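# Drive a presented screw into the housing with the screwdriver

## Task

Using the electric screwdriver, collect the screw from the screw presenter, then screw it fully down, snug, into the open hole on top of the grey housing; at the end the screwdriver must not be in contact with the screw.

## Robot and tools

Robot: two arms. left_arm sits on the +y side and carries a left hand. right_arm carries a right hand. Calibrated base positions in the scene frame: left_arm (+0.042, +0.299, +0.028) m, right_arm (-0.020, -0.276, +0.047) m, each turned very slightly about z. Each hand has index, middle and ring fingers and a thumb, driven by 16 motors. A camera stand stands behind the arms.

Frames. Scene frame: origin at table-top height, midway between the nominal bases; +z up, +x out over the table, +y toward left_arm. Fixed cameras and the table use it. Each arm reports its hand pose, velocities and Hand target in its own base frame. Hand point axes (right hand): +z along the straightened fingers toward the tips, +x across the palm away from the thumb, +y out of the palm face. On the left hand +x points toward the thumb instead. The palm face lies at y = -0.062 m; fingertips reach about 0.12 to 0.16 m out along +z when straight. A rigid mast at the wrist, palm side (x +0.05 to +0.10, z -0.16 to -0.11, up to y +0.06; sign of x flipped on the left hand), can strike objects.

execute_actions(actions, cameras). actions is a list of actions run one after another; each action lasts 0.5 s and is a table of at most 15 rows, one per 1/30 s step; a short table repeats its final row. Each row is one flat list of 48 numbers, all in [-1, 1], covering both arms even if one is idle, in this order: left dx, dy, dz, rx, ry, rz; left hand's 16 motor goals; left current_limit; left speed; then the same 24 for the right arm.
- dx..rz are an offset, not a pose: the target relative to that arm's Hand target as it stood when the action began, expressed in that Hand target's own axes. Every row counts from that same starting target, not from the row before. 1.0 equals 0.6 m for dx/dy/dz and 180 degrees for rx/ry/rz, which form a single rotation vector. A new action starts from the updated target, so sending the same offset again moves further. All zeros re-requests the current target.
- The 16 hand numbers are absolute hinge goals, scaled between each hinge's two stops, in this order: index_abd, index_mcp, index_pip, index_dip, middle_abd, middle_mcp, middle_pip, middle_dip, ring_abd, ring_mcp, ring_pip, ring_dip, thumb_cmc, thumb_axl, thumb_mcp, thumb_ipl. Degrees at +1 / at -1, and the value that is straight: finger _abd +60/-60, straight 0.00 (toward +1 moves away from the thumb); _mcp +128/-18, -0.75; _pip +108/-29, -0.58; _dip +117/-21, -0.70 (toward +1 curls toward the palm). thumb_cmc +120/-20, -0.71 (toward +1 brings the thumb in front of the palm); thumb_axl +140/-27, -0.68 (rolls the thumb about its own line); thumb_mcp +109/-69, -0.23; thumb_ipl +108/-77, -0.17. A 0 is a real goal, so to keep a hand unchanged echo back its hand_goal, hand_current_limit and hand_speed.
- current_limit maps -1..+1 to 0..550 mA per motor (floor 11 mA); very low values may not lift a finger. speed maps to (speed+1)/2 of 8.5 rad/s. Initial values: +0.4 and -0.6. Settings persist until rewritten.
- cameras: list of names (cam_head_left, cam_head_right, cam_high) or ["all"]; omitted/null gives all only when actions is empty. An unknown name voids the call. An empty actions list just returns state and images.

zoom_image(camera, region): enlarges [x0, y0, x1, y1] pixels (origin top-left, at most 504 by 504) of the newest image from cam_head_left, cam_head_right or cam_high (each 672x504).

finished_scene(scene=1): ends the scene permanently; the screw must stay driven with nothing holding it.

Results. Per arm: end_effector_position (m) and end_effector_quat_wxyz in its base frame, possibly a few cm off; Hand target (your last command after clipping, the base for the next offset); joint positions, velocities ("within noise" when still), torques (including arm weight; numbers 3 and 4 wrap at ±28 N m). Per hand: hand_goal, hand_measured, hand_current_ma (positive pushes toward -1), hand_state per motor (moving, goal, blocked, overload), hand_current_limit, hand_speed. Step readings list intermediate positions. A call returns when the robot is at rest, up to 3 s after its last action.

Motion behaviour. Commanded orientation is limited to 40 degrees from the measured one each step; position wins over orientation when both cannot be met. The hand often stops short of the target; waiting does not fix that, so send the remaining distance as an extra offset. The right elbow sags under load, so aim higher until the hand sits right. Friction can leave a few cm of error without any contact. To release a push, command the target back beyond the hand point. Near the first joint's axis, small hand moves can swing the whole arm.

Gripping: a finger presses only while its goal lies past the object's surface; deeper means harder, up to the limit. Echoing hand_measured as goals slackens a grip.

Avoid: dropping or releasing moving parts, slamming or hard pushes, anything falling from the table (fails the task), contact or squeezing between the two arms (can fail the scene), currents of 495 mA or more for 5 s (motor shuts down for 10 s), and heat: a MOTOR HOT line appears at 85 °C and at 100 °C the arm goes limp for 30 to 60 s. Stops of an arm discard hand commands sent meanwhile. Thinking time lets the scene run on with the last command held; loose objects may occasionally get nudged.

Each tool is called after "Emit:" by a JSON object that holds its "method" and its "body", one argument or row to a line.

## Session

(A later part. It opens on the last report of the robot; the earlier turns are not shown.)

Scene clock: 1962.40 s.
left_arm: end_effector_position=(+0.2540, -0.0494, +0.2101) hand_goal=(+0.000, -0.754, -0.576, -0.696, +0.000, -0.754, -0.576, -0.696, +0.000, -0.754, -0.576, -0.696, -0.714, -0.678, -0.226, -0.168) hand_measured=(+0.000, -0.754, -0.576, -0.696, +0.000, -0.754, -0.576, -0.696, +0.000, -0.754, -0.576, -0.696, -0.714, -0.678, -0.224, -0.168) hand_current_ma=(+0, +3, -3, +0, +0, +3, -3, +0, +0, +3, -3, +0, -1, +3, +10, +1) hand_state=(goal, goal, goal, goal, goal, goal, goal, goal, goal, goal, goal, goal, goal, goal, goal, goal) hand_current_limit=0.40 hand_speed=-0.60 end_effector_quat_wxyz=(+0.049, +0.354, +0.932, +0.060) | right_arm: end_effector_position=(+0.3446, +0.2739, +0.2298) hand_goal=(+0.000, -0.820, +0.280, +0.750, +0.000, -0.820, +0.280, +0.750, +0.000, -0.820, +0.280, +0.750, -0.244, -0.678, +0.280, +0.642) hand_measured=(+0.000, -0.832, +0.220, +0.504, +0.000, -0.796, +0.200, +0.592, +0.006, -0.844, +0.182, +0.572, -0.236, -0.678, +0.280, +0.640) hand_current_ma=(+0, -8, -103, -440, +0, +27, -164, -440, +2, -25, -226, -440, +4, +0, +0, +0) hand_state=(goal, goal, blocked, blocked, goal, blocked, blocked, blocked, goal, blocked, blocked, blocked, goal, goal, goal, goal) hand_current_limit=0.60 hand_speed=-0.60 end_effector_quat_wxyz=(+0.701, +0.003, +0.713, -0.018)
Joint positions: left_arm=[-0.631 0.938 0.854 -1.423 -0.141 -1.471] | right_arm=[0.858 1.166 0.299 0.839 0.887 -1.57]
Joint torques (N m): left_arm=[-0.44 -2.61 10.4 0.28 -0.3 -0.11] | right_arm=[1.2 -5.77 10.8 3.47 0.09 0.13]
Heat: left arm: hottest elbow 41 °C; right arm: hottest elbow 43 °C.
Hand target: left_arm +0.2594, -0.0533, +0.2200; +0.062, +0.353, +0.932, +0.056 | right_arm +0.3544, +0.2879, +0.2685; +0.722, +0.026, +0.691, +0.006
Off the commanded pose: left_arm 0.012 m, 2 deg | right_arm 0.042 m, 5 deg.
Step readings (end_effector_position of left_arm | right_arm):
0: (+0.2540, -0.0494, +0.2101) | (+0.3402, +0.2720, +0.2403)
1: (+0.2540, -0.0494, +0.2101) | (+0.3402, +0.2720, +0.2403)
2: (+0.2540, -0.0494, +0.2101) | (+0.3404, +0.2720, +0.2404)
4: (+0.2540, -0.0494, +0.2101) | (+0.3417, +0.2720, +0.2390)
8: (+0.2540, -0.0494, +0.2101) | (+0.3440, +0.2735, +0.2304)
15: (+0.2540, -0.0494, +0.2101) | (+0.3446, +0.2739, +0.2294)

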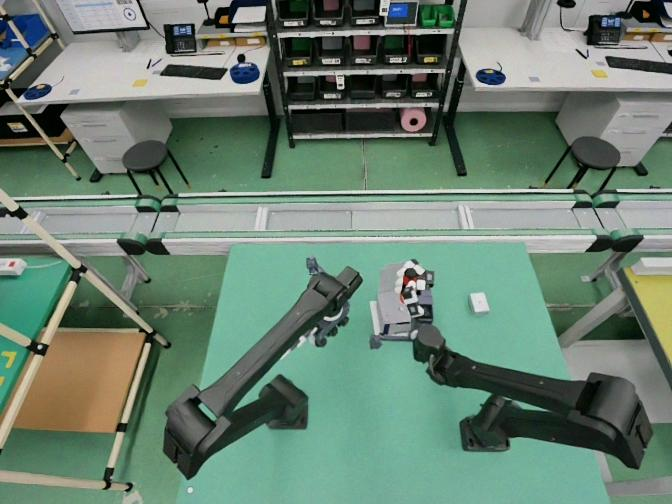

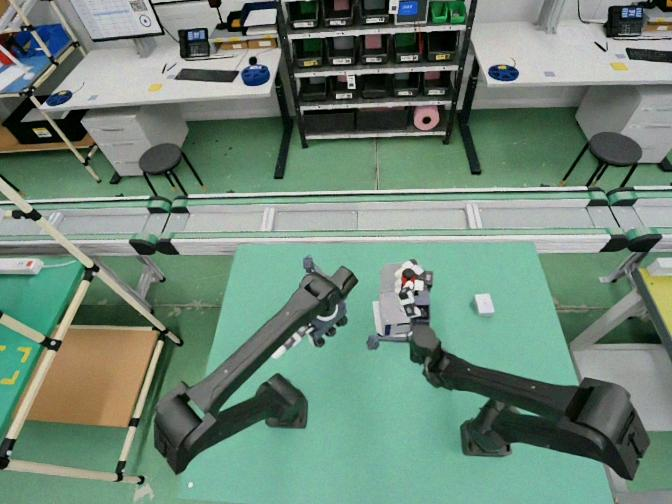

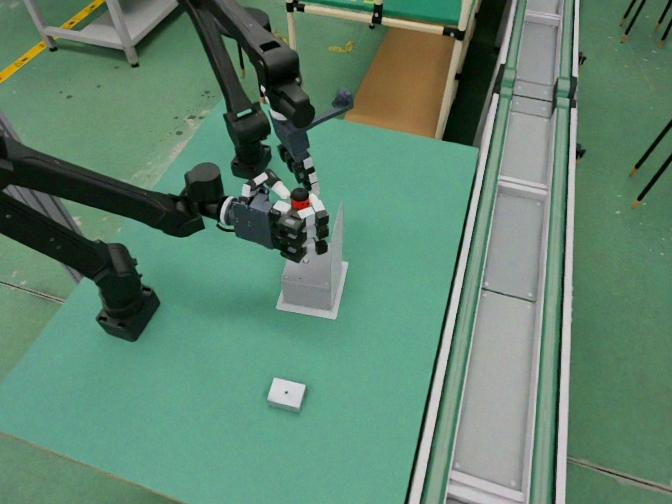

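Emit:
{"method": "execute_actions", "body": {
  "actions": [
    [[0,0,0,0,0,0,0,-0.754,-0.576,-0.696,0,-0.754,-0.576,-0.696,0,-0.754,-0.576,-0.696,-0.714,-0.678,-0.226,-0.168,0.4,-0.6, -0.012,0.003,0.003,0,-0.012,0.009,0,-0.82,0.28,0.75,0,-0.82,0.28,0.75,0,-0.82,0.28,0.75,-0.243,-0.678,0.281,0.643,0.6,-0.6]]
  ],
  "cameras": ["all"]
}}

Emit:
{"method": "zoom_image", "body": {
  "camera": "cam_high",
  "region": [294, 244, 312, 262]
}}

Emit:
{"method": "zoom_image", "body": {
  "camera": "cam_head_left",
  "region": [395, 299, 409, 313]
}}

Scene clock: 1969.30 s.
left_arm: end_effector_position=(+0.2540, -0.0494, +0.2101) hand_goal=(+0.000, -0.754, -0.576, -0.696, +0.000, -0.754, -0.576, -0.696, +0.000, -0.754, -0.576, -0.696, -0.714, -0.678, -0.226, -0.168) hand_measured=(+0.000, -0.754, -0.576, -0.696, +0.000, -0.754, -0.576, -0.696, +0.000, -0.754, -0.576, -0.696, -0.714, -0.678, -0.224, -0.168) hand_current_ma=(+0, +3, -3, +0, +0, +3, -3, +0, +0, +3, -3, +0, -1, +3, +10, +1) hand_state=(goal, goal, goal, goal, goal, goal, goal, goal, goal, goal, goal, goal, goal, goal, goal, goal) hand_current_limit=0.40 hand_speed=-0.60 end_effector_quat_wxyz=(+0.049, +0.354, +0.932, +0.060) | right_arm: end_effector_position=(+0.3455, +0.2751, +0.2383) hand_goal=(+0.000, -0.820, +0.280, +0.750, +0.000, -0.820, +0.280, +0.750, +0.000, -0.820, +0.280, +0.750, -0.244, -0.678, +0.280, +0.642) hand_measured=(+0.000, -0.832, +0.220, +0.504, +0.000, -0.796, +0.200, +0.592, +0.006, -0.844, +0.182, +0.572, -0.236, -0.678, +0.280, +0.640) hand_current_ma=(+0, -8, -103, -440, +0, +27, -164, -440, +2, -25, -226, -440, +4, +0, +0, +0) hand_state=(goal, goal, blocked, blocked, goal, blocked, blocked, blocked, goal, blocked, blocked, blocked, goal, goal, goal, goal) hand_current_limit=0.60 hand_speed=-0.60 end_effector_quat_wxyz=(+0.714, +0.014, +0.699, -0.008)
Joint positions: left_arm=[-0.631 0.938 0.854 -1.423 -0.141 -1.471] | right_arm=[0.858 1.199 0.299 0.933 0.888 -1.588]
Joint torques (N m): left_arm=[-0.79 -2.32 10.48 0.25 -0.3 -0.17] | right_arm=[1.03 -5.07 10.77 3.67 -0.08 0.12]
Heat: left arm: hottest elbow 41 °C; right arm: hottest elbow 42 °C.
Hand target: left_arm +0.2594, -0.0533, +0.2200; +0.062, +0.353, +0.932, +0.056 | right_arm +0.3559, +0.2893, +0.2758; +0.735, +0.036, +0.677, +0.016
Off the commanded pose: left_arm 0.012 m, 2 deg | right_arm 0.041 m, 5 deg.
Step readings (end_effector_position of left_arm | right_arm):
0: (+0.2540, -0.0494, +0.2101) | (+0.3446, +0.2739, +0.2299)
1: (+0.2540, -0.0494, +0.2101) | (+0.3446, +0.2738, +0.2301)
2: (+0.2540, -0.0494, +0.2101) | (+0.3447, +0.2738, +0.2311)
4: (+0.2540, -0.0494, +0.2101) | (+0.3448, +0.2740, +0.2344)
8: (+0.2540, -0.0494, +0.2101) | (+0.3452, +0.2746, +0.2375)
15: (+0.2540, -0.0494, +0.2101) | (+0.3455, +0.2751, +0.2378)

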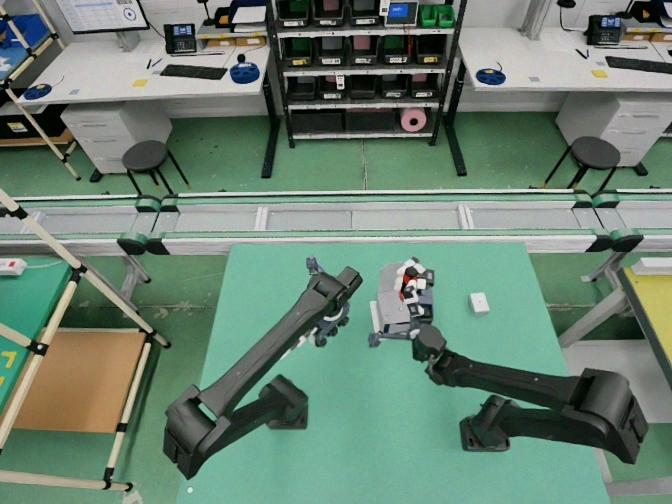

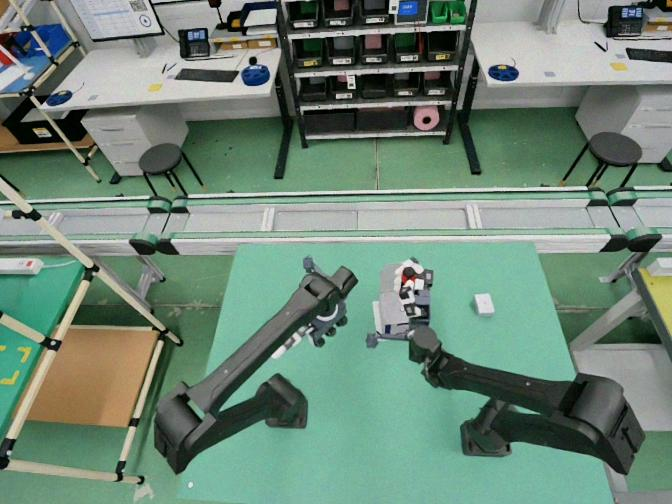

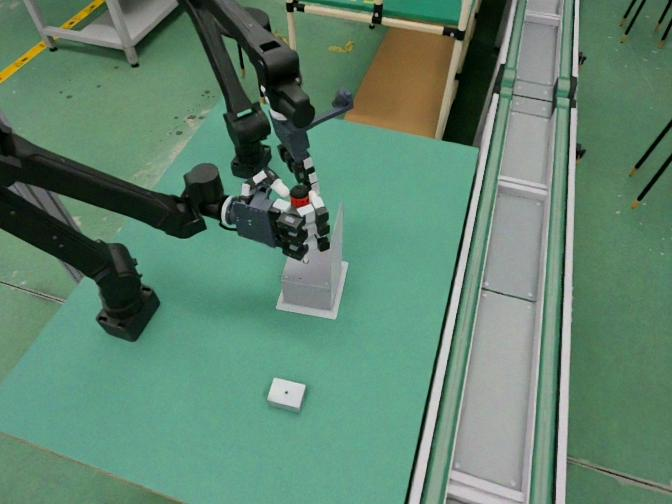

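Scaled by 28.000 from the camera's 672x504 image, which has a finer 960x720 frame.

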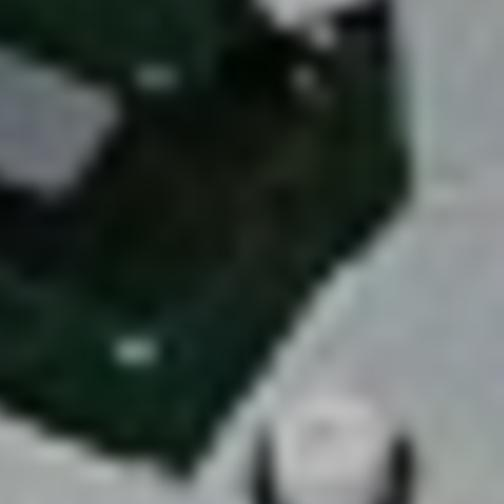

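Scaled by 36.000 from the camera's 672x504 image, which has a finer 960x720 frame.

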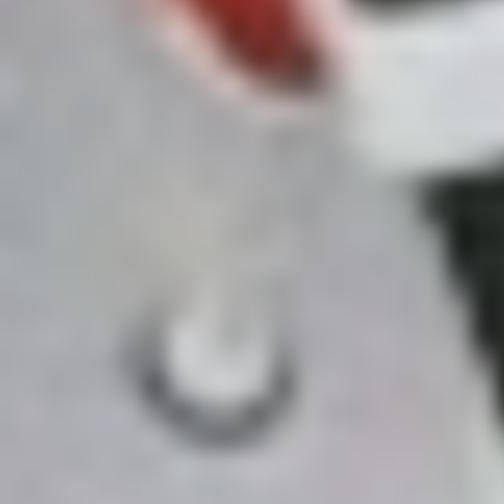

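Emit:
{"method": "execute_actions", "body": {
  "actions": [
    [[0,0,0,0,0,0,0,-0.754,-0.576,-0.696,0,-0.754,-0.576,-0.696,0,-0.754,-0.576,-0.696,-0.714,-0.678,-0.226,-0.168,0.4,-0.6, 0.017,0,0,0,0,0,0,-0.82,0.28,0.75,0,-0.82,0.28,0.75,0,-0.82,0.28,0.75,-0.243,-0.678,0.281,0.643,0.6,-0.6]]
  ],
  "cameras": ["all"]
}}

Emit:
{"method": "zoom_image", "body": {
  "camera": "cam_high",
  "region": [296, 248, 314, 266]
}}

Emit:
{"method": "zoom_image", "body": {
  "camera": "cam_head_left",
  "region": [393, 297, 411, 315]
}}

Scene clock: 1977.73 s.
left_arm: end_effector_position=(+0.2540, -0.0494, +0.2101) hand_goal=(+0.000, -0.754, -0.576, -0.696, +0.000, -0.754, -0.576, -0.696, +0.000, -0.754, -0.576, -0.696, -0.714, -0.678, -0.226, -0.168) hand_measured=(+0.000, -0.754, -0.576, -0.696, +0.000, -0.754, -0.576, -0.696, +0.000, -0.754, -0.576, -0.696, -0.714, -0.678, -0.224, -0.168) hand_current_ma=(+0, +3, -3, +0, +0, +3, -3, +0, +0, +3, -3, +0, -1, +3, +10, +1) hand_state=(goal, goal, goal, goal, goal, goal, goal, goal, goal, goal, goal, goal, goal, goal, goal, goal) hand_current_limit=0.40 hand_speed=-0.60 end_effector_quat_wxyz=(+0.049, +0.354, +0.932, +0.060) | right_arm: end_effector_position=(+0.3478, +0.2778, +0.2312) hand_goal=(+0.000, -0.820, +0.280, +0.750, +0.000, -0.820, +0.280, +0.750, +0.000, -0.820, +0.280, +0.750, -0.244, -0.678, +0.280, +0.642) hand_measured=(+0.000, -0.832, +0.220, +0.504, +0.000, -0.796, +0.200, +0.592, +0.006, -0.844, +0.182, +0.572, -0.236, -0.678, +0.280, +0.640) hand_current_ma=(+0, -8, -103, -440, +0, +27, -164, -440, +2, -25, -226, -440, +4, +0, +0, +0) hand_state=(goal, goal, blocked, blocked, goal, blocked, blocked, blocked, goal, blocked, blocked, blocked, goal, goal, goal, goal) hand_current_limit=0.60 hand_speed=-0.60 end_effector_quat_wxyz=(+0.715, +0.014, +0.699, -0.007)
Joint positions: left_arm=[-0.631 0.938 0.854 -1.423 -0.141 -1.471] | right_arm=[0.858 1.247 0.299 0.985 0.888 -1.59]
Joint torques (N m): left_arm=[-0.56 -2.84 10.45 0.27 -0.3 -0.12] | right_arm=[0.38 -5.36 9.98 3.74 -0.08 0.15]
Heat: left arm: hottest elbow 41 °C; right arm: hottest elbow 42 °C.
Hand target: left_arm +0.2594, -0.0533, +0.2200; +0.062, +0.353, +0.932, +0.056 | right_arm +0.3568, +0.2901, +0.2657; +0.735, +0.036, +0.677, +0.016
Off the commanded pose: left_arm 0.012 m, 2 deg | right_arm 0.038 m, 5 deg.
Step readings (end_effector_position of left_arm | right_arm):
0: (+0.2540, -0.0494, +0.2101) | (+0.3455, +0.2751, +0.2384)
1: (+0.2540, -0.0494, +0.2101) | (+0.3455, +0.2752, +0.2383)
2: (+0.2540, -0.0494, +0.2101) | (+0.3456, +0.2752, +0.2386)
4: (+0.2540, -0.0494, +0.2101) | (+0.3460, +0.2758, +0.2379)
8: (+0.2540, -0.0494, +0.2101) | (+0.3474, +0.2774, +0.2318)
15: (+0.2540, -0.0494, +0.2101) | (+0.3478, +0.2779, +0.2306)

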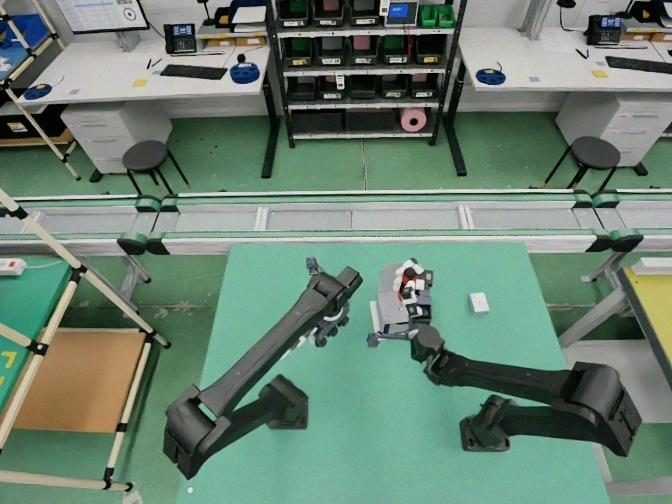

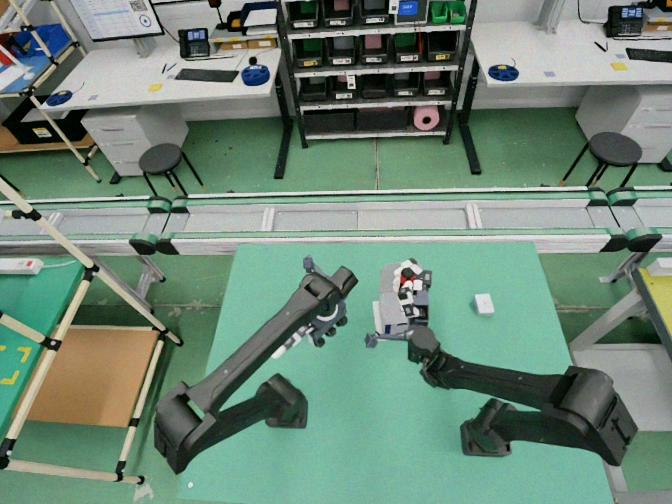

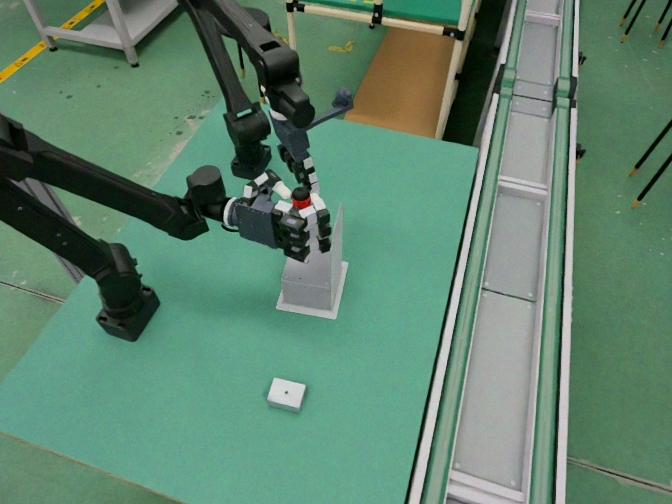

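Scaled by 28.000 from the camera's 672x504 image, which has a finer 960x720 frame.

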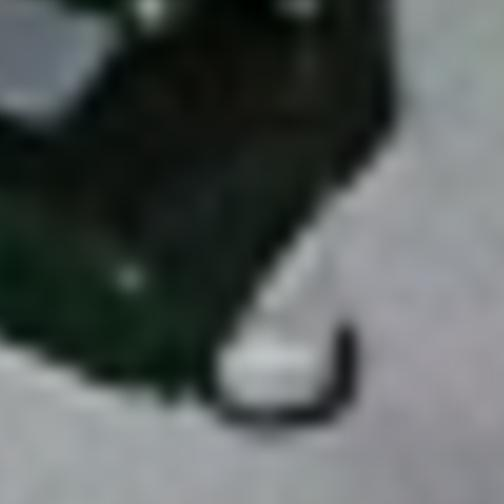

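Scaled by 28.000 from the camera's 672x504 image, which has a finer 960x720 frame.

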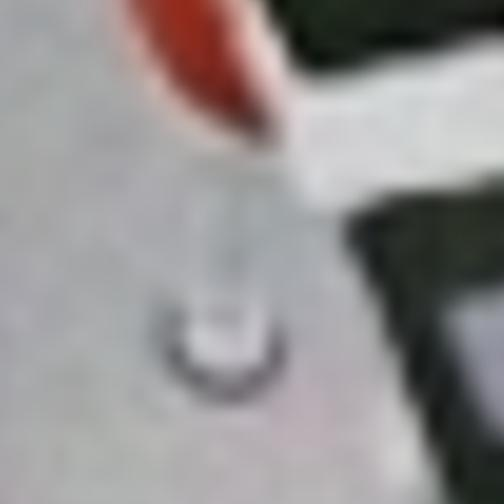

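Emit:
{"method": "execute_actions", "body": {
  "actions": [
    [[0,0,0,0,0,0,0,-0.754,-0.576,-0.696,0,-0.754,-0.576,-0.696,0,-0.754,-0.576,-0.696,-0.714,-0.678,-0.226,-0.168,0.4,-0.6, 0.010,0,0,0,0,0,0,-0.82,0.28,0.75,0,-0.82,0.28,0.75,0,-0.82,0.28,0.75,-0.243,-0.678,0.43,0.643,0.65,-0.6]],
    [[0,0,0,0,0,0,0,-0.754,-0.576,-0.696,0,-0.754,-0.576,-0.696,0,-0.754,-0.576,-0.696,-0.714,-0.678,-0.226,-0.168,0.4,-0.6, 0.010,0,0,0,0,0,0,-0.82,0.28,0.75,0,-0.82,0.28,0.75,0,-0.82,0.28,0.75,-0.243,-0.678,0.43,0.643,0.65,-0.6]]
  ],
  "cameras": ["all"]
}}

Emit:
{"method": "zoom_image", "body": {
  "camera": "cam_high",
  "region": [296, 248, 314, 266]
}}

Emit:
{"method": "zoom_image", "body": {
  "camera": "cam_head_left",
  "region": [385, 255, 435, 315]
}}

Scene clock: 1986.80 s.
left_arm: end_effector_position=(+0.2540, -0.0494, +0.2101) hand_goal=(+0.000, -0.754, -0.576, -0.696, +0.000, -0.754, -0.576, -0.696, +0.000, -0.754, -0.576, -0.696, -0.714, -0.678, -0.226, -0.168) hand_measured=(+0.000, -0.754, -0.576, -0.696, +0.000, -0.754, -0.576, -0.696, +0.000, -0.754, -0.576, -0.696, -0.714, -0.678, -0.224, -0.168) hand_current_ma=(+0, +3, -3, +0, +0, +3, -3, +0, +0, +3, -3, +0, -1, +3, +10, +1) hand_state=(goal, goal, goal, goal, goal, goal, goal, goal, goal, goal, goal, goal, goal, goal, goal, goal) hand_current_limit=0.40 hand_speed=-0.60 end_effector_quat_wxyz=(+0.049, +0.354, +0.932, +0.060) | right_arm: end_effector_position=(+0.3499, +0.2802, +0.2247) hand_goal=(+0.000, -0.820, +0.280, +0.750, +0.000, -0.820, +0.280, +0.750, +0.000, -0.820, +0.280, +0.750, -0.244, -0.678, +0.430, +0.642) hand_measured=(+0.000, -0.832, +0.220, +0.504, +0.000, -0.796, +0.200, +0.592, +0.006, -0.844, +0.182, +0.572, -0.236, -0.660, +0.372, +0.632) hand_current_ma=(+0, -8, -103, -454, +0, +27, -164, -454, +2, -25, -226, -454, +5, +20, -148, -11) hand_state=(goal, goal, blocked, blocked, goal, blocked, blocked, blocked, goal, blocked, blocked, blocked, goal, goal, blocked, goal) hand_current_limit=0.65 hand_speed=-0.60 end_effector_quat_wxyz=(+0.718, +0.017, +0.696, -0.005)
Joint positions: left_arm=[-0.631 0.938 0.854 -1.423 -0.141 -1.471] | right_arm=[0.858 1.3 0.299 1.048 0.888 -1.59]
Joint torques (N m): left_arm=[-0.44 -2.32 10.48 0.21 -0.3 -0.11] | right_arm=[1.26 -6.48 8.98 3.71 -0.2 0.16]
Heat: left arm: hottest elbow 41 °C; right arm: hottest elbow 42 °C.
Hand target: left_arm +0.2594, -0.0533, +0.2200; +0.062, +0.353, +0.932, +0.056 | right_arm +0.3578, +0.2909, +0.2538; +0.735, +0.035, +0.677, +0.016
Off the commanded pose: left_arm 0.012 m, 2 deg | right_arm 0.032 m, 4 deg.
Step readings (end_effector_position of left_arm | right_arm):
0: (+0.2540, -0.0494, +0.2101) | (+0.3478, +0.2778, +0.2312)
1: (+0.2540, -0.0494, +0.2101) | (+0.3478, +0.2778, +0.2313)
2: (+0.2540, -0.0494, +0.2101) | (+0.3478, +0.2778, +0.2316)
4: (+0.2540, -0.0494, +0.2101) | (+0.3479, +0.2780, +0.2318)
8: (+0.2540, -0.0494, +0.2101) | (+0.3486, +0.2787, +0.2289)
15: (+0.2540, -0.0494, +0.2101) | (+0.3487, +0.2788, +0.2292)
16: (+0.2540, -0.0494, +0.2101) | (+0.3487, +0.2789, +0.2291)
17: (+0.2540, -0.0494, +0.2101) | (+0.3487, +0.2789, +0.2293)
19: (+0.2540, -0.0494, +0.2101) | (+0.3489, +0.2792, +0.2289)
23: (+0.2540, -0.0494, +0.2101) | (+0.3497, +0.2801, +0.2248)
30: (+0.2540, -0.0494, +0.2101) | (+0.3499, +0.2802, +0.2245)

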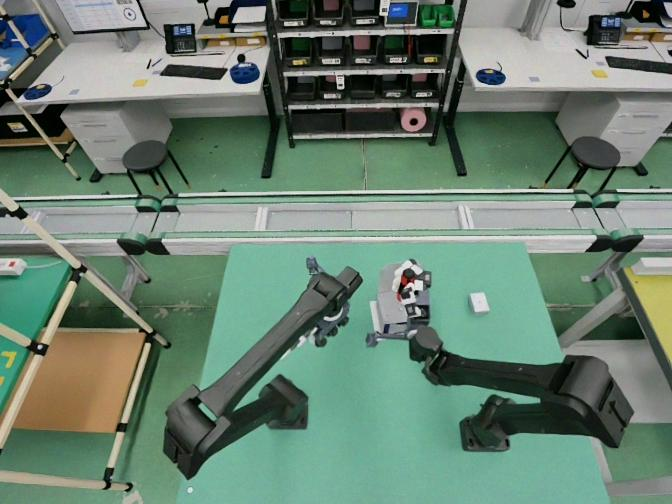

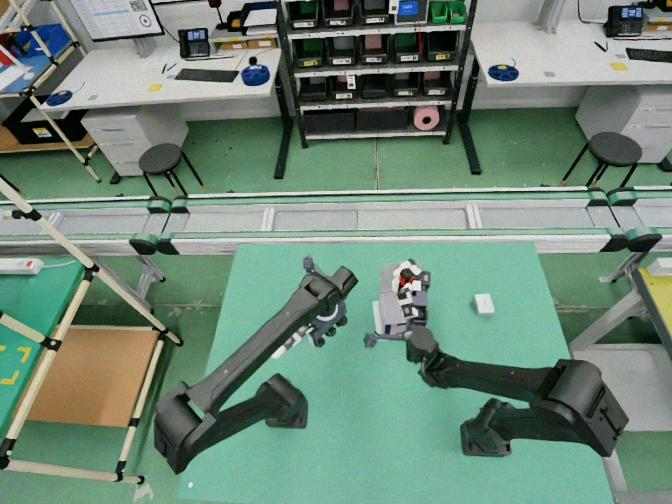

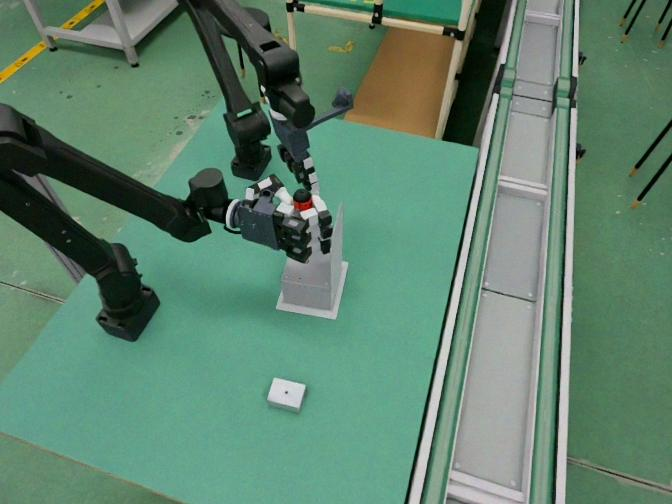

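Scaled by 28.000 from the camera's 672x504 image, which has a finer 960x720 frame.

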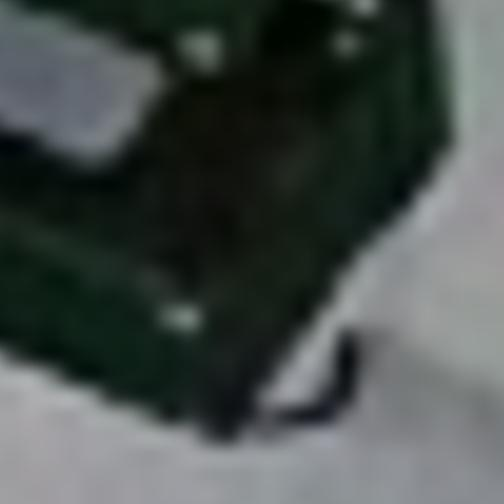

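Scaled by 8.400 from the camera's 672x504 image, which has a finer 960x720 frame.

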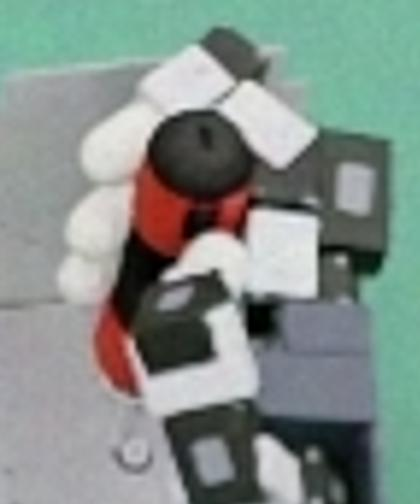

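Emit:
{"method": "zoom_image", "body": {
  "camera": "cam_head_left",
  "region": [393, 297, 411, 315]
}}

Emit:
{"method": "zoom_image", "body": {
  "camera": "cam_head_right",
  "region": [390, 296, 408, 314]
}}

Emit:
{"method": "zoom_image", "body": {
  "camera": "cam_head_left",
  "region": [397, 262, 422, 287]
}}

Scaled by 28.000 from the camera's 672x504 image, which has a finer 960x720 frame.

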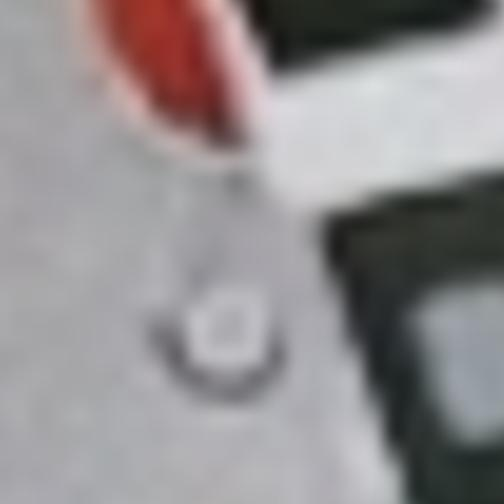

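Scaled by 28.000 from the camera's 672x504 image, which has a finer 960x720 frame.

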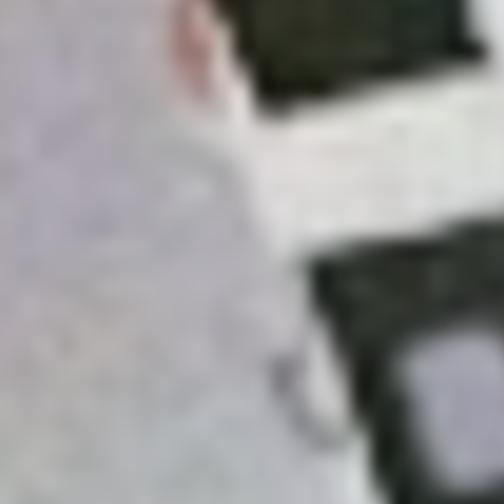

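Scaled by 20.160 from the camera's 672x504 image, which has a finer 960x720 frame.

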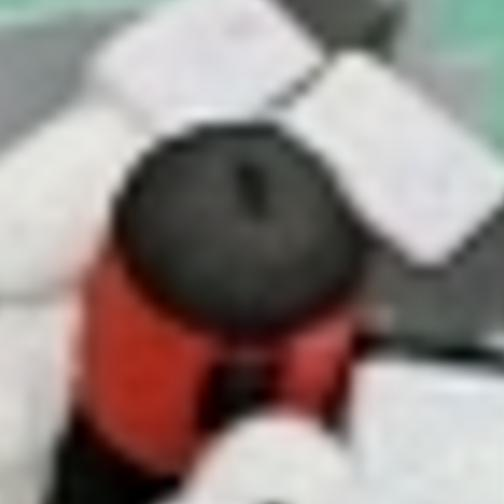

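Emit:
{"method": "execute_actions", "body": {
  "actions": [
    [[0,0,0,0,0,0,0,-0.754,-0.576,-0.696,0,-0.754,-0.576,-0.696,0,-0.754,-0.576,-0.696,-0.714,-0.678,-0.226,-0.168,0.4,-0.6, -0.02,0,0,0,0,0,0,-0.82,0.28,0.75,0,-0.82,0.28,0.75,0,-0.82,0.28,0.75,-0.314,-0.678,0.1,0.6,0.6,-0.6]],
    [[0,0,0,0,0,0,0,-0.754,-0.576,-0.696,0,-0.754,-0.576,-0.696,0,-0.754,-0.576,-0.696,-0.714,-0.678,-0.226,-0.168,0.4,-0.6, 0.005,0,0,0,0.003,-0.004,0,-0.82,0.28,0.75,0,-0.82,0.28,0.75,0,-0.82,0.28,0.75,-0.314,-0.678,0.2,0.6,0.6,-0.6]]
  ],
  "cameras": ["all"]
}}

Emit:
{"method": "zoom_image", "body": {
  "camera": "cam_high",
  "region": [296, 248, 314, 266]
}}

Emit:
{"method": "zoom_image", "body": {
  "camera": "cam_head_left",
  "region": [393, 297, 411, 315]
}}

Emit:
{"method": "zoom_image", "body": {
  "camera": "cam_head_left",
  "region": [397, 262, 422, 287]
}}

Scene clock: 2012.87 s.
left_arm: end_effector_position=(+0.2540, -0.0494, +0.2101) hand_goal=(+0.000, -0.754, -0.576, -0.696, +0.000, -0.754, -0.576, -0.696, +0.000, -0.754, -0.576, -0.696, -0.714, -0.678, -0.226, -0.168) hand_measured=(+0.000, -0.754, -0.576, -0.696, +0.000, -0.754, -0.576, -0.696, +0.000, -0.754, -0.576, -0.696, -0.714, -0.678, -0.224, -0.168) hand_current_ma=(+0, +3, -3, +0, +0, +3, -3, +0, +0, +3, -3, +0, -1, +3, +10, +1) hand_state=(goal, goal, goal, goal, goal, goal, goal, goal, goal, goal, goal, goal, goal, goal, goal, goal) hand_current_limit=0.40 hand_speed=-0.60 end_effector_quat_wxyz=(+0.049, +0.354, +0.932, +0.060) | right_arm: end_effector_position=(+0.3485, +0.2788, +0.2284) hand_goal=(+0.000, -0.820, +0.280, +0.750, +0.000, -0.820, +0.280, +0.750, +0.000, -0.820, +0.280, +0.750, -0.314, -0.678, +0.200, +0.600) hand_measured=(+0.002, -0.832, +0.220, +0.504, +0.000, -0.796, +0.200, +0.592, +0.006, -0.844, +0.182, +0.572, -0.306, -0.674, +0.200, +0.604) hand_current_ma=(+0, -8, -103, -440, +0, +27, -164, -440, +2, -25, -226, -440, +4, +2, +0, +2) hand_state=(goal, goal, blocked, blocked, goal, blocked, blocked, blocked, goal, blocked, blocked, blocked, goal, goal, goal, goal) hand_current_limit=0.60 hand_speed=-0.60 end_effector_quat_wxyz=(+0.715, +0.014, +0.698, -0.008)
Joint positions: left_arm=[-0.631 0.938 0.854 -1.423 -0.141 -1.471] | right_arm=[0.858 1.264 0.299 1.002 0.887 -1.591]
Joint torques (N m): left_arm=[-0.44 -2.78 10.45 0.21 -0.32 -0.14] | right_arm=[0.91 -7.88 9.92 2.45 -0.13 0.12]
Heat: left arm: hottest elbow 41 °C; right arm: hottest elbow 40 °C.
Hand target: left_arm +0.2594, -0.0533, +0.2200; +0.062, +0.353, +0.932, +0.056 | right_arm +0.3570, +0.2903, +0.2627; +0.732, +0.031, +0.680, +0.012
Off the commanded pose: left_arm 0.012 m, 2 deg | right_arm 0.037 m, 4 deg.
Step readings (end_effector_position of left_arm | right_arm):
0: (+0.2540, -0.0494, +0.2101) | (+0.3499, +0.2802, +0.2248)
1: (+0.2540, -0.0494, +0.2101) | (+0.3499, +0.2802, +0.2248)
2: (+0.2540, -0.0494, +0.2101) | (+0.3499, +0.2802, +0.2248)
4: (+0.2540, -0.0494, +0.2101) | (+0.3498, +0.2802, +0.2248)
8: (+0.2540, -0.0494, +0.2101) | (+0.3490, +0.2794, +0.2283)
15: (+0.2540, -0.0494, +0.2101) | (+0.3483, +0.2787, +0.2313)
16: (+0.2540, -0.0494, +0.2101) | (+0.3484, +0.2787, +0.2310)
17: (+0.2540, -0.0494, +0.2101) | (+0.3484, +0.2788, +0.2305)
19: (+0.2540, -0.0494, +0.2101) | (+0.3485, +0.2789, +0.2289)
23: (+0.2540, -0.0494, +0.2101) | (+0.3485, +0.2788, +0.2287)
30: (+0.2540, -0.0494, +0.2101) | (+0.3485, +0.2788, +0.2284)

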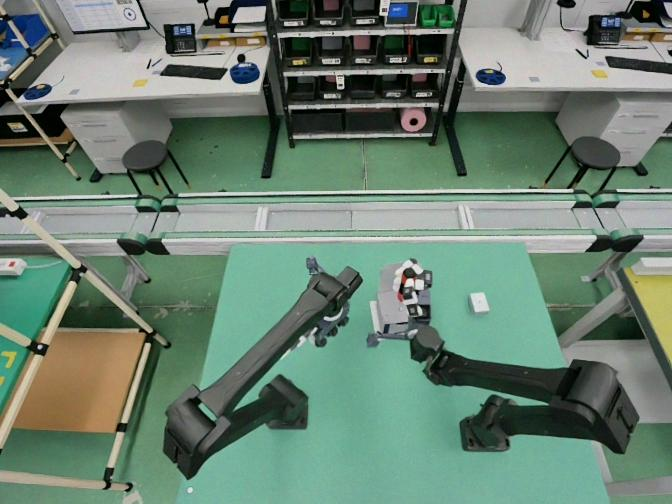

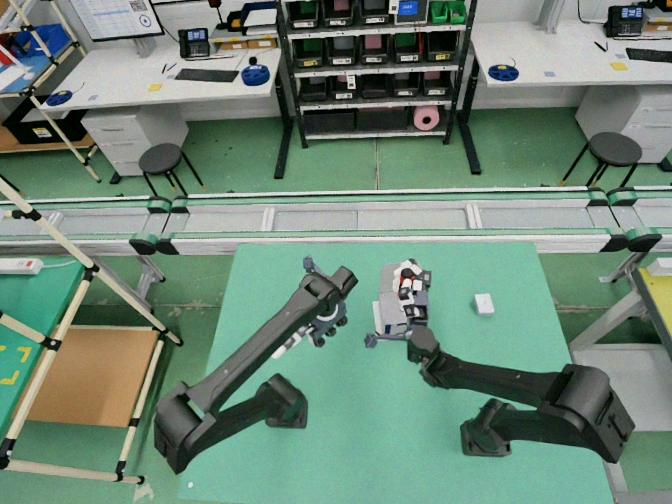

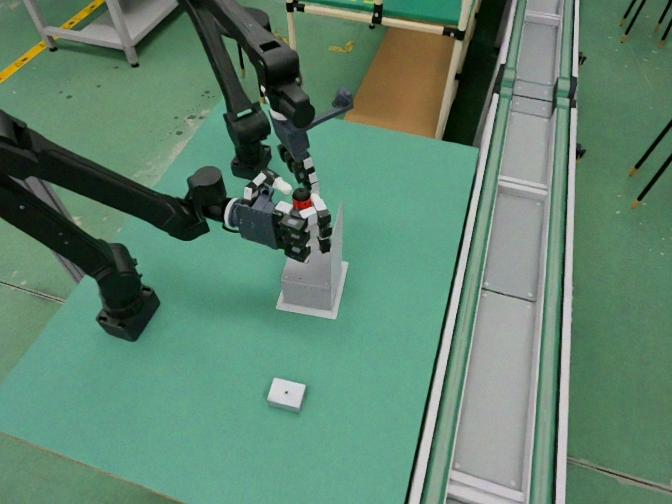

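Scaled by 28.000 from the camera's 672x504 image, which has a finer 960x720 frame.

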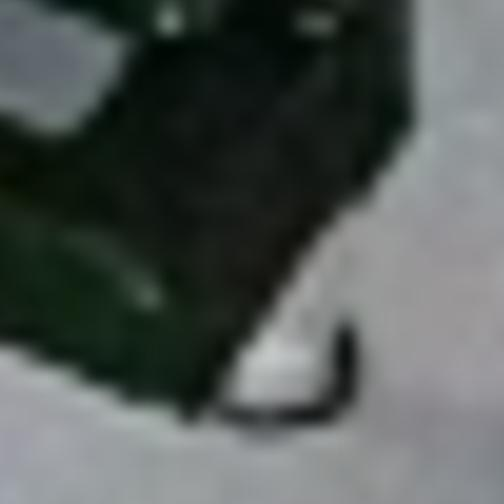

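Scaled by 28.000 from the camera's 672x504 image, which has a finer 960x720 frame.

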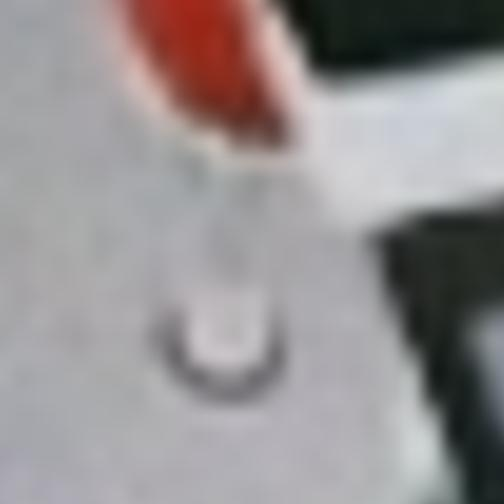

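Scaled by 20.160 from the camera's 672x504 image, which has a finer 960x720 frame.

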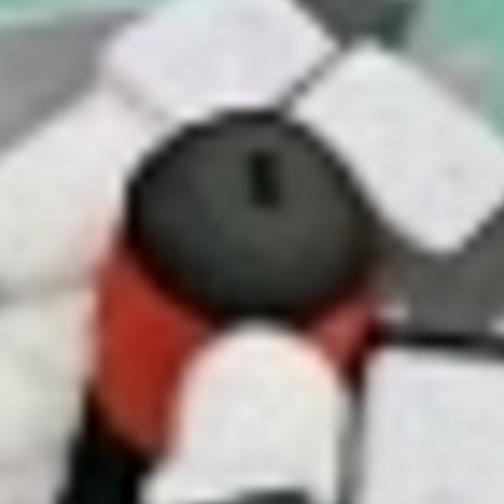

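Emit:
{"method": "execute_actions", "body": {
  "actions": [
    [[0,0,0,0,0,0,0,-0.754,-0.576,-0.696,0,-0.754,-0.576,-0.696,0,-0.754,-0.576,-0.696,-0.714,-0.678,-0.226,-0.168,0.4,-0.6, 0,0,0,0,0,0,0,-0.82,0.28,0.75,0,-0.82,0.28,0.75,0,-0.82,0.28,0.75,-0.314,-0.678,0.38,0.6,0.65,-0.6]],
    [[0,0,0,0,0,0,0,-0.754,-0.576,-0.696,0,-0.754,-0.576,-0.696,0,-0.754,-0.576,-0.696,-0.714,-0.678,-0.226,-0.168,0.4,-0.6, 0.012,-0.002,-0.001,0,0.003,-0.004,0,-0.82,0.28,0.75,0,-0.82,0.28,0.75,0,-0.82,0.28,0.75,-0.314,-0.678,0.38,0.6,0.65,-0.6]]
  ],
  "cameras": ["all"]
}}

Emit:
{"method": "zoom_image", "body": {
  "camera": "cam_high",
  "region": [296, 248, 314, 266]
}}

Emit:
{"method": "zoom_image", "body": {
  "camera": "cam_head_left",
  "region": [393, 297, 411, 315]
}}

Emit:
{"method": "zoom_image", "body": {
  "camera": "cam_head_left",
  "region": [397, 262, 422, 287]
}}

Scene clock: 2022.93 s.
left_arm: end_effector_position=(+0.2540, -0.0494, +0.2101) hand_goal=(+0.000, -0.754, -0.576, -0.696, +0.000, -0.754, -0.576, -0.696, +0.000, -0.754, -0.576, -0.696, -0.714, -0.678, -0.226, -0.168) hand_measured=(+0.000, -0.754, -0.576, -0.696, +0.000, -0.754, -0.576, -0.696, +0.000, -0.754, -0.576, -0.696, -0.714, -0.678, -0.224, -0.168) hand_current_ma=(+0, +3, -3, +0, +0, +3, -3, +0, +0, +3, -3, +0, -1, +3, +10, +1) hand_state=(goal, goal, goal, goal, goal, goal, goal, goal, goal, goal, goal, goal, goal, goal, goal, goal) hand_current_limit=0.40 hand_speed=-0.60 end_effector_quat_wxyz=(+0.049, +0.354, +0.932, +0.060) | right_arm: end_effector_position=(+0.3484, +0.2788, +0.2286) hand_goal=(+0.000, -0.820, +0.280, +0.750, +0.000, -0.820, +0.280, +0.750, +0.000, -0.820, +0.280, +0.750, -0.314, -0.678, +0.380, +0.600) hand_measured=(+0.002, -0.832, +0.220, +0.504, +0.000, -0.796, +0.200, +0.592, +0.006, -0.844, +0.182, +0.572, -0.310, -0.676, +0.346, +0.598) hand_current_ma=(+0, -9, -103, -454, +0, +27, -164, -454, +2, -25, -226, -454, +2, +1, -66, +0) hand_state=(goal, goal, blocked, blocked, goal, blocked, blocked, blocked, goal, blocked, blocked, blocked, goal, goal, blocked, goal) hand_current_limit=0.65 hand_speed=-0.60 end_effector_quat_wxyz=(+0.716, +0.014, +0.698, -0.007)
Joint positions: left_arm=[-0.631 0.938 0.854 -1.423 -0.141 -1.471] | right_arm=[0.858 1.263 0.299 1.002 0.887 -1.591]
Joint torques (N m): left_arm=[-0.73 -2.37 10.48 0.25 -0.31 -0.13] | right_arm=[0.15 -7.53 9.43 2.43 -0.19 0.15]
Heat: left arm: hottest elbow 41 °C; right arm: hottest elbow 40 °C.
Hand target: left_arm +0.2594, -0.0533, +0.2200; +0.062, +0.353, +0.932, +0.056 | right_arm +0.3569, +0.2896, +0.2556; +0.729, +0.027, +0.684, +0.007
Off the commanded pose: left_arm 0.012 m, 2 deg | right_arm 0.030 m, 3 deg.
Step readings (end_effector_position of left_arm | right_arm):
0: (+0.2540, -0.0494, +0.2101) | (+0.3485, +0.2788, +0.2284)
1: (+0.2540, -0.0494, +0.2101) | (+0.3485, +0.2788, +0.2284)
2: (+0.2540, -0.0494, +0.2101) | (+0.3484, +0.2788, +0.2286)
4: (+0.2540, -0.0494, +0.2101) | (+0.3484, +0.2788, +0.2286)
8: (+0.2540, -0.0494, +0.2101) | (+0.3484, +0.2788, +0.2286)
15: (+0.2540, -0.0494, +0.2101) | (+0.3484, +0.2788, +0.2286)
16: (+0.2540, -0.0494, +0.2101) | (+0.3484, +0.2788, +0.2286)
17: (+0.2540, -0.0494, +0.2101) | (+0.3484, +0.2788, +0.2286)
19: (+0.2540, -0.0494, +0.2101) | (+0.3484, +0.2788, +0.2286)
23: (+0.2540, -0.0494, +0.2101) | (+0.3484, +0.2788, +0.2286)
30: (+0.2540, -0.0494, +0.2101) | (+0.3484, +0.2788, +0.2286)

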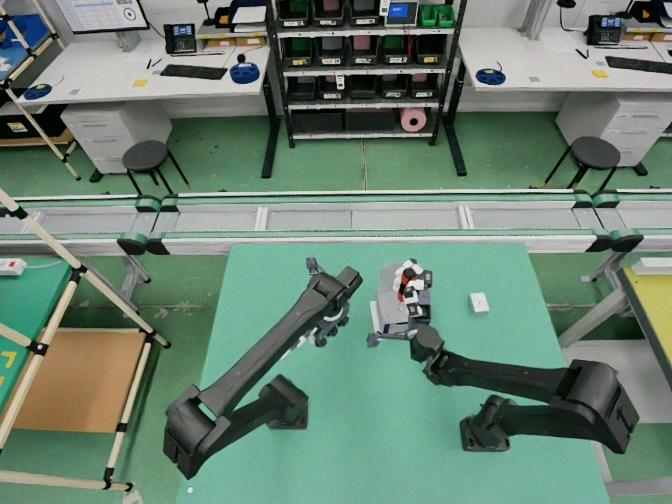

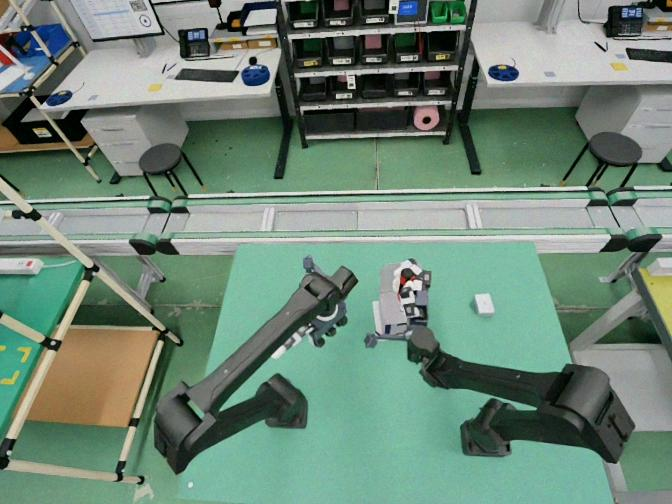

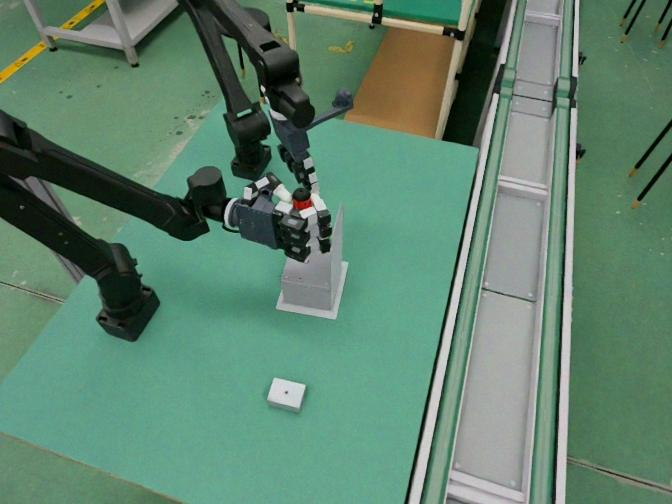

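Scaled by 28.000 from the camera's 672x504 image, which has a finer 960x720 frame.

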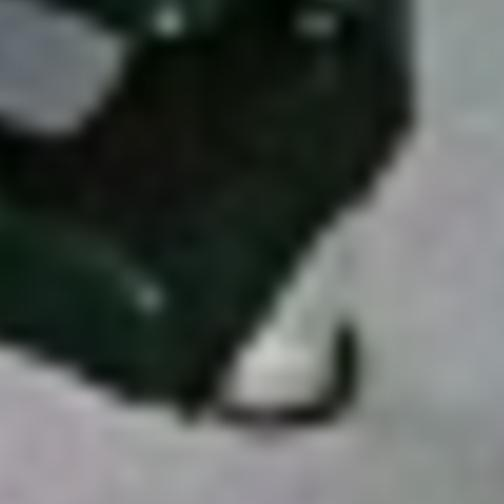

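Scaled by 28.000 from the camera's 672x504 image, which has a finer 960x720 frame.

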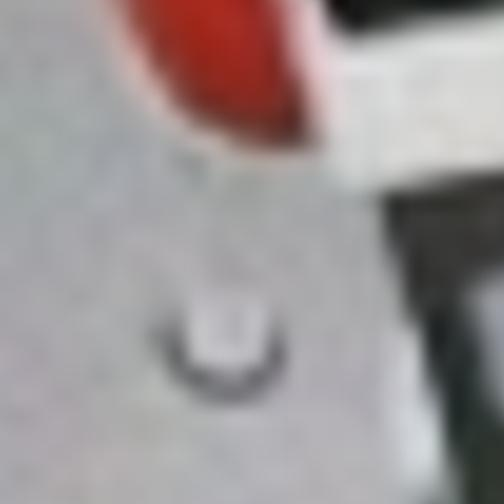

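Scaled by 20.160 from the camera's 672x504 image, which has a finer 960x720 frame.

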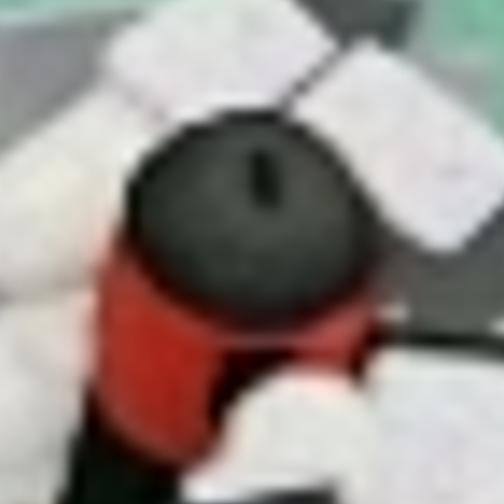

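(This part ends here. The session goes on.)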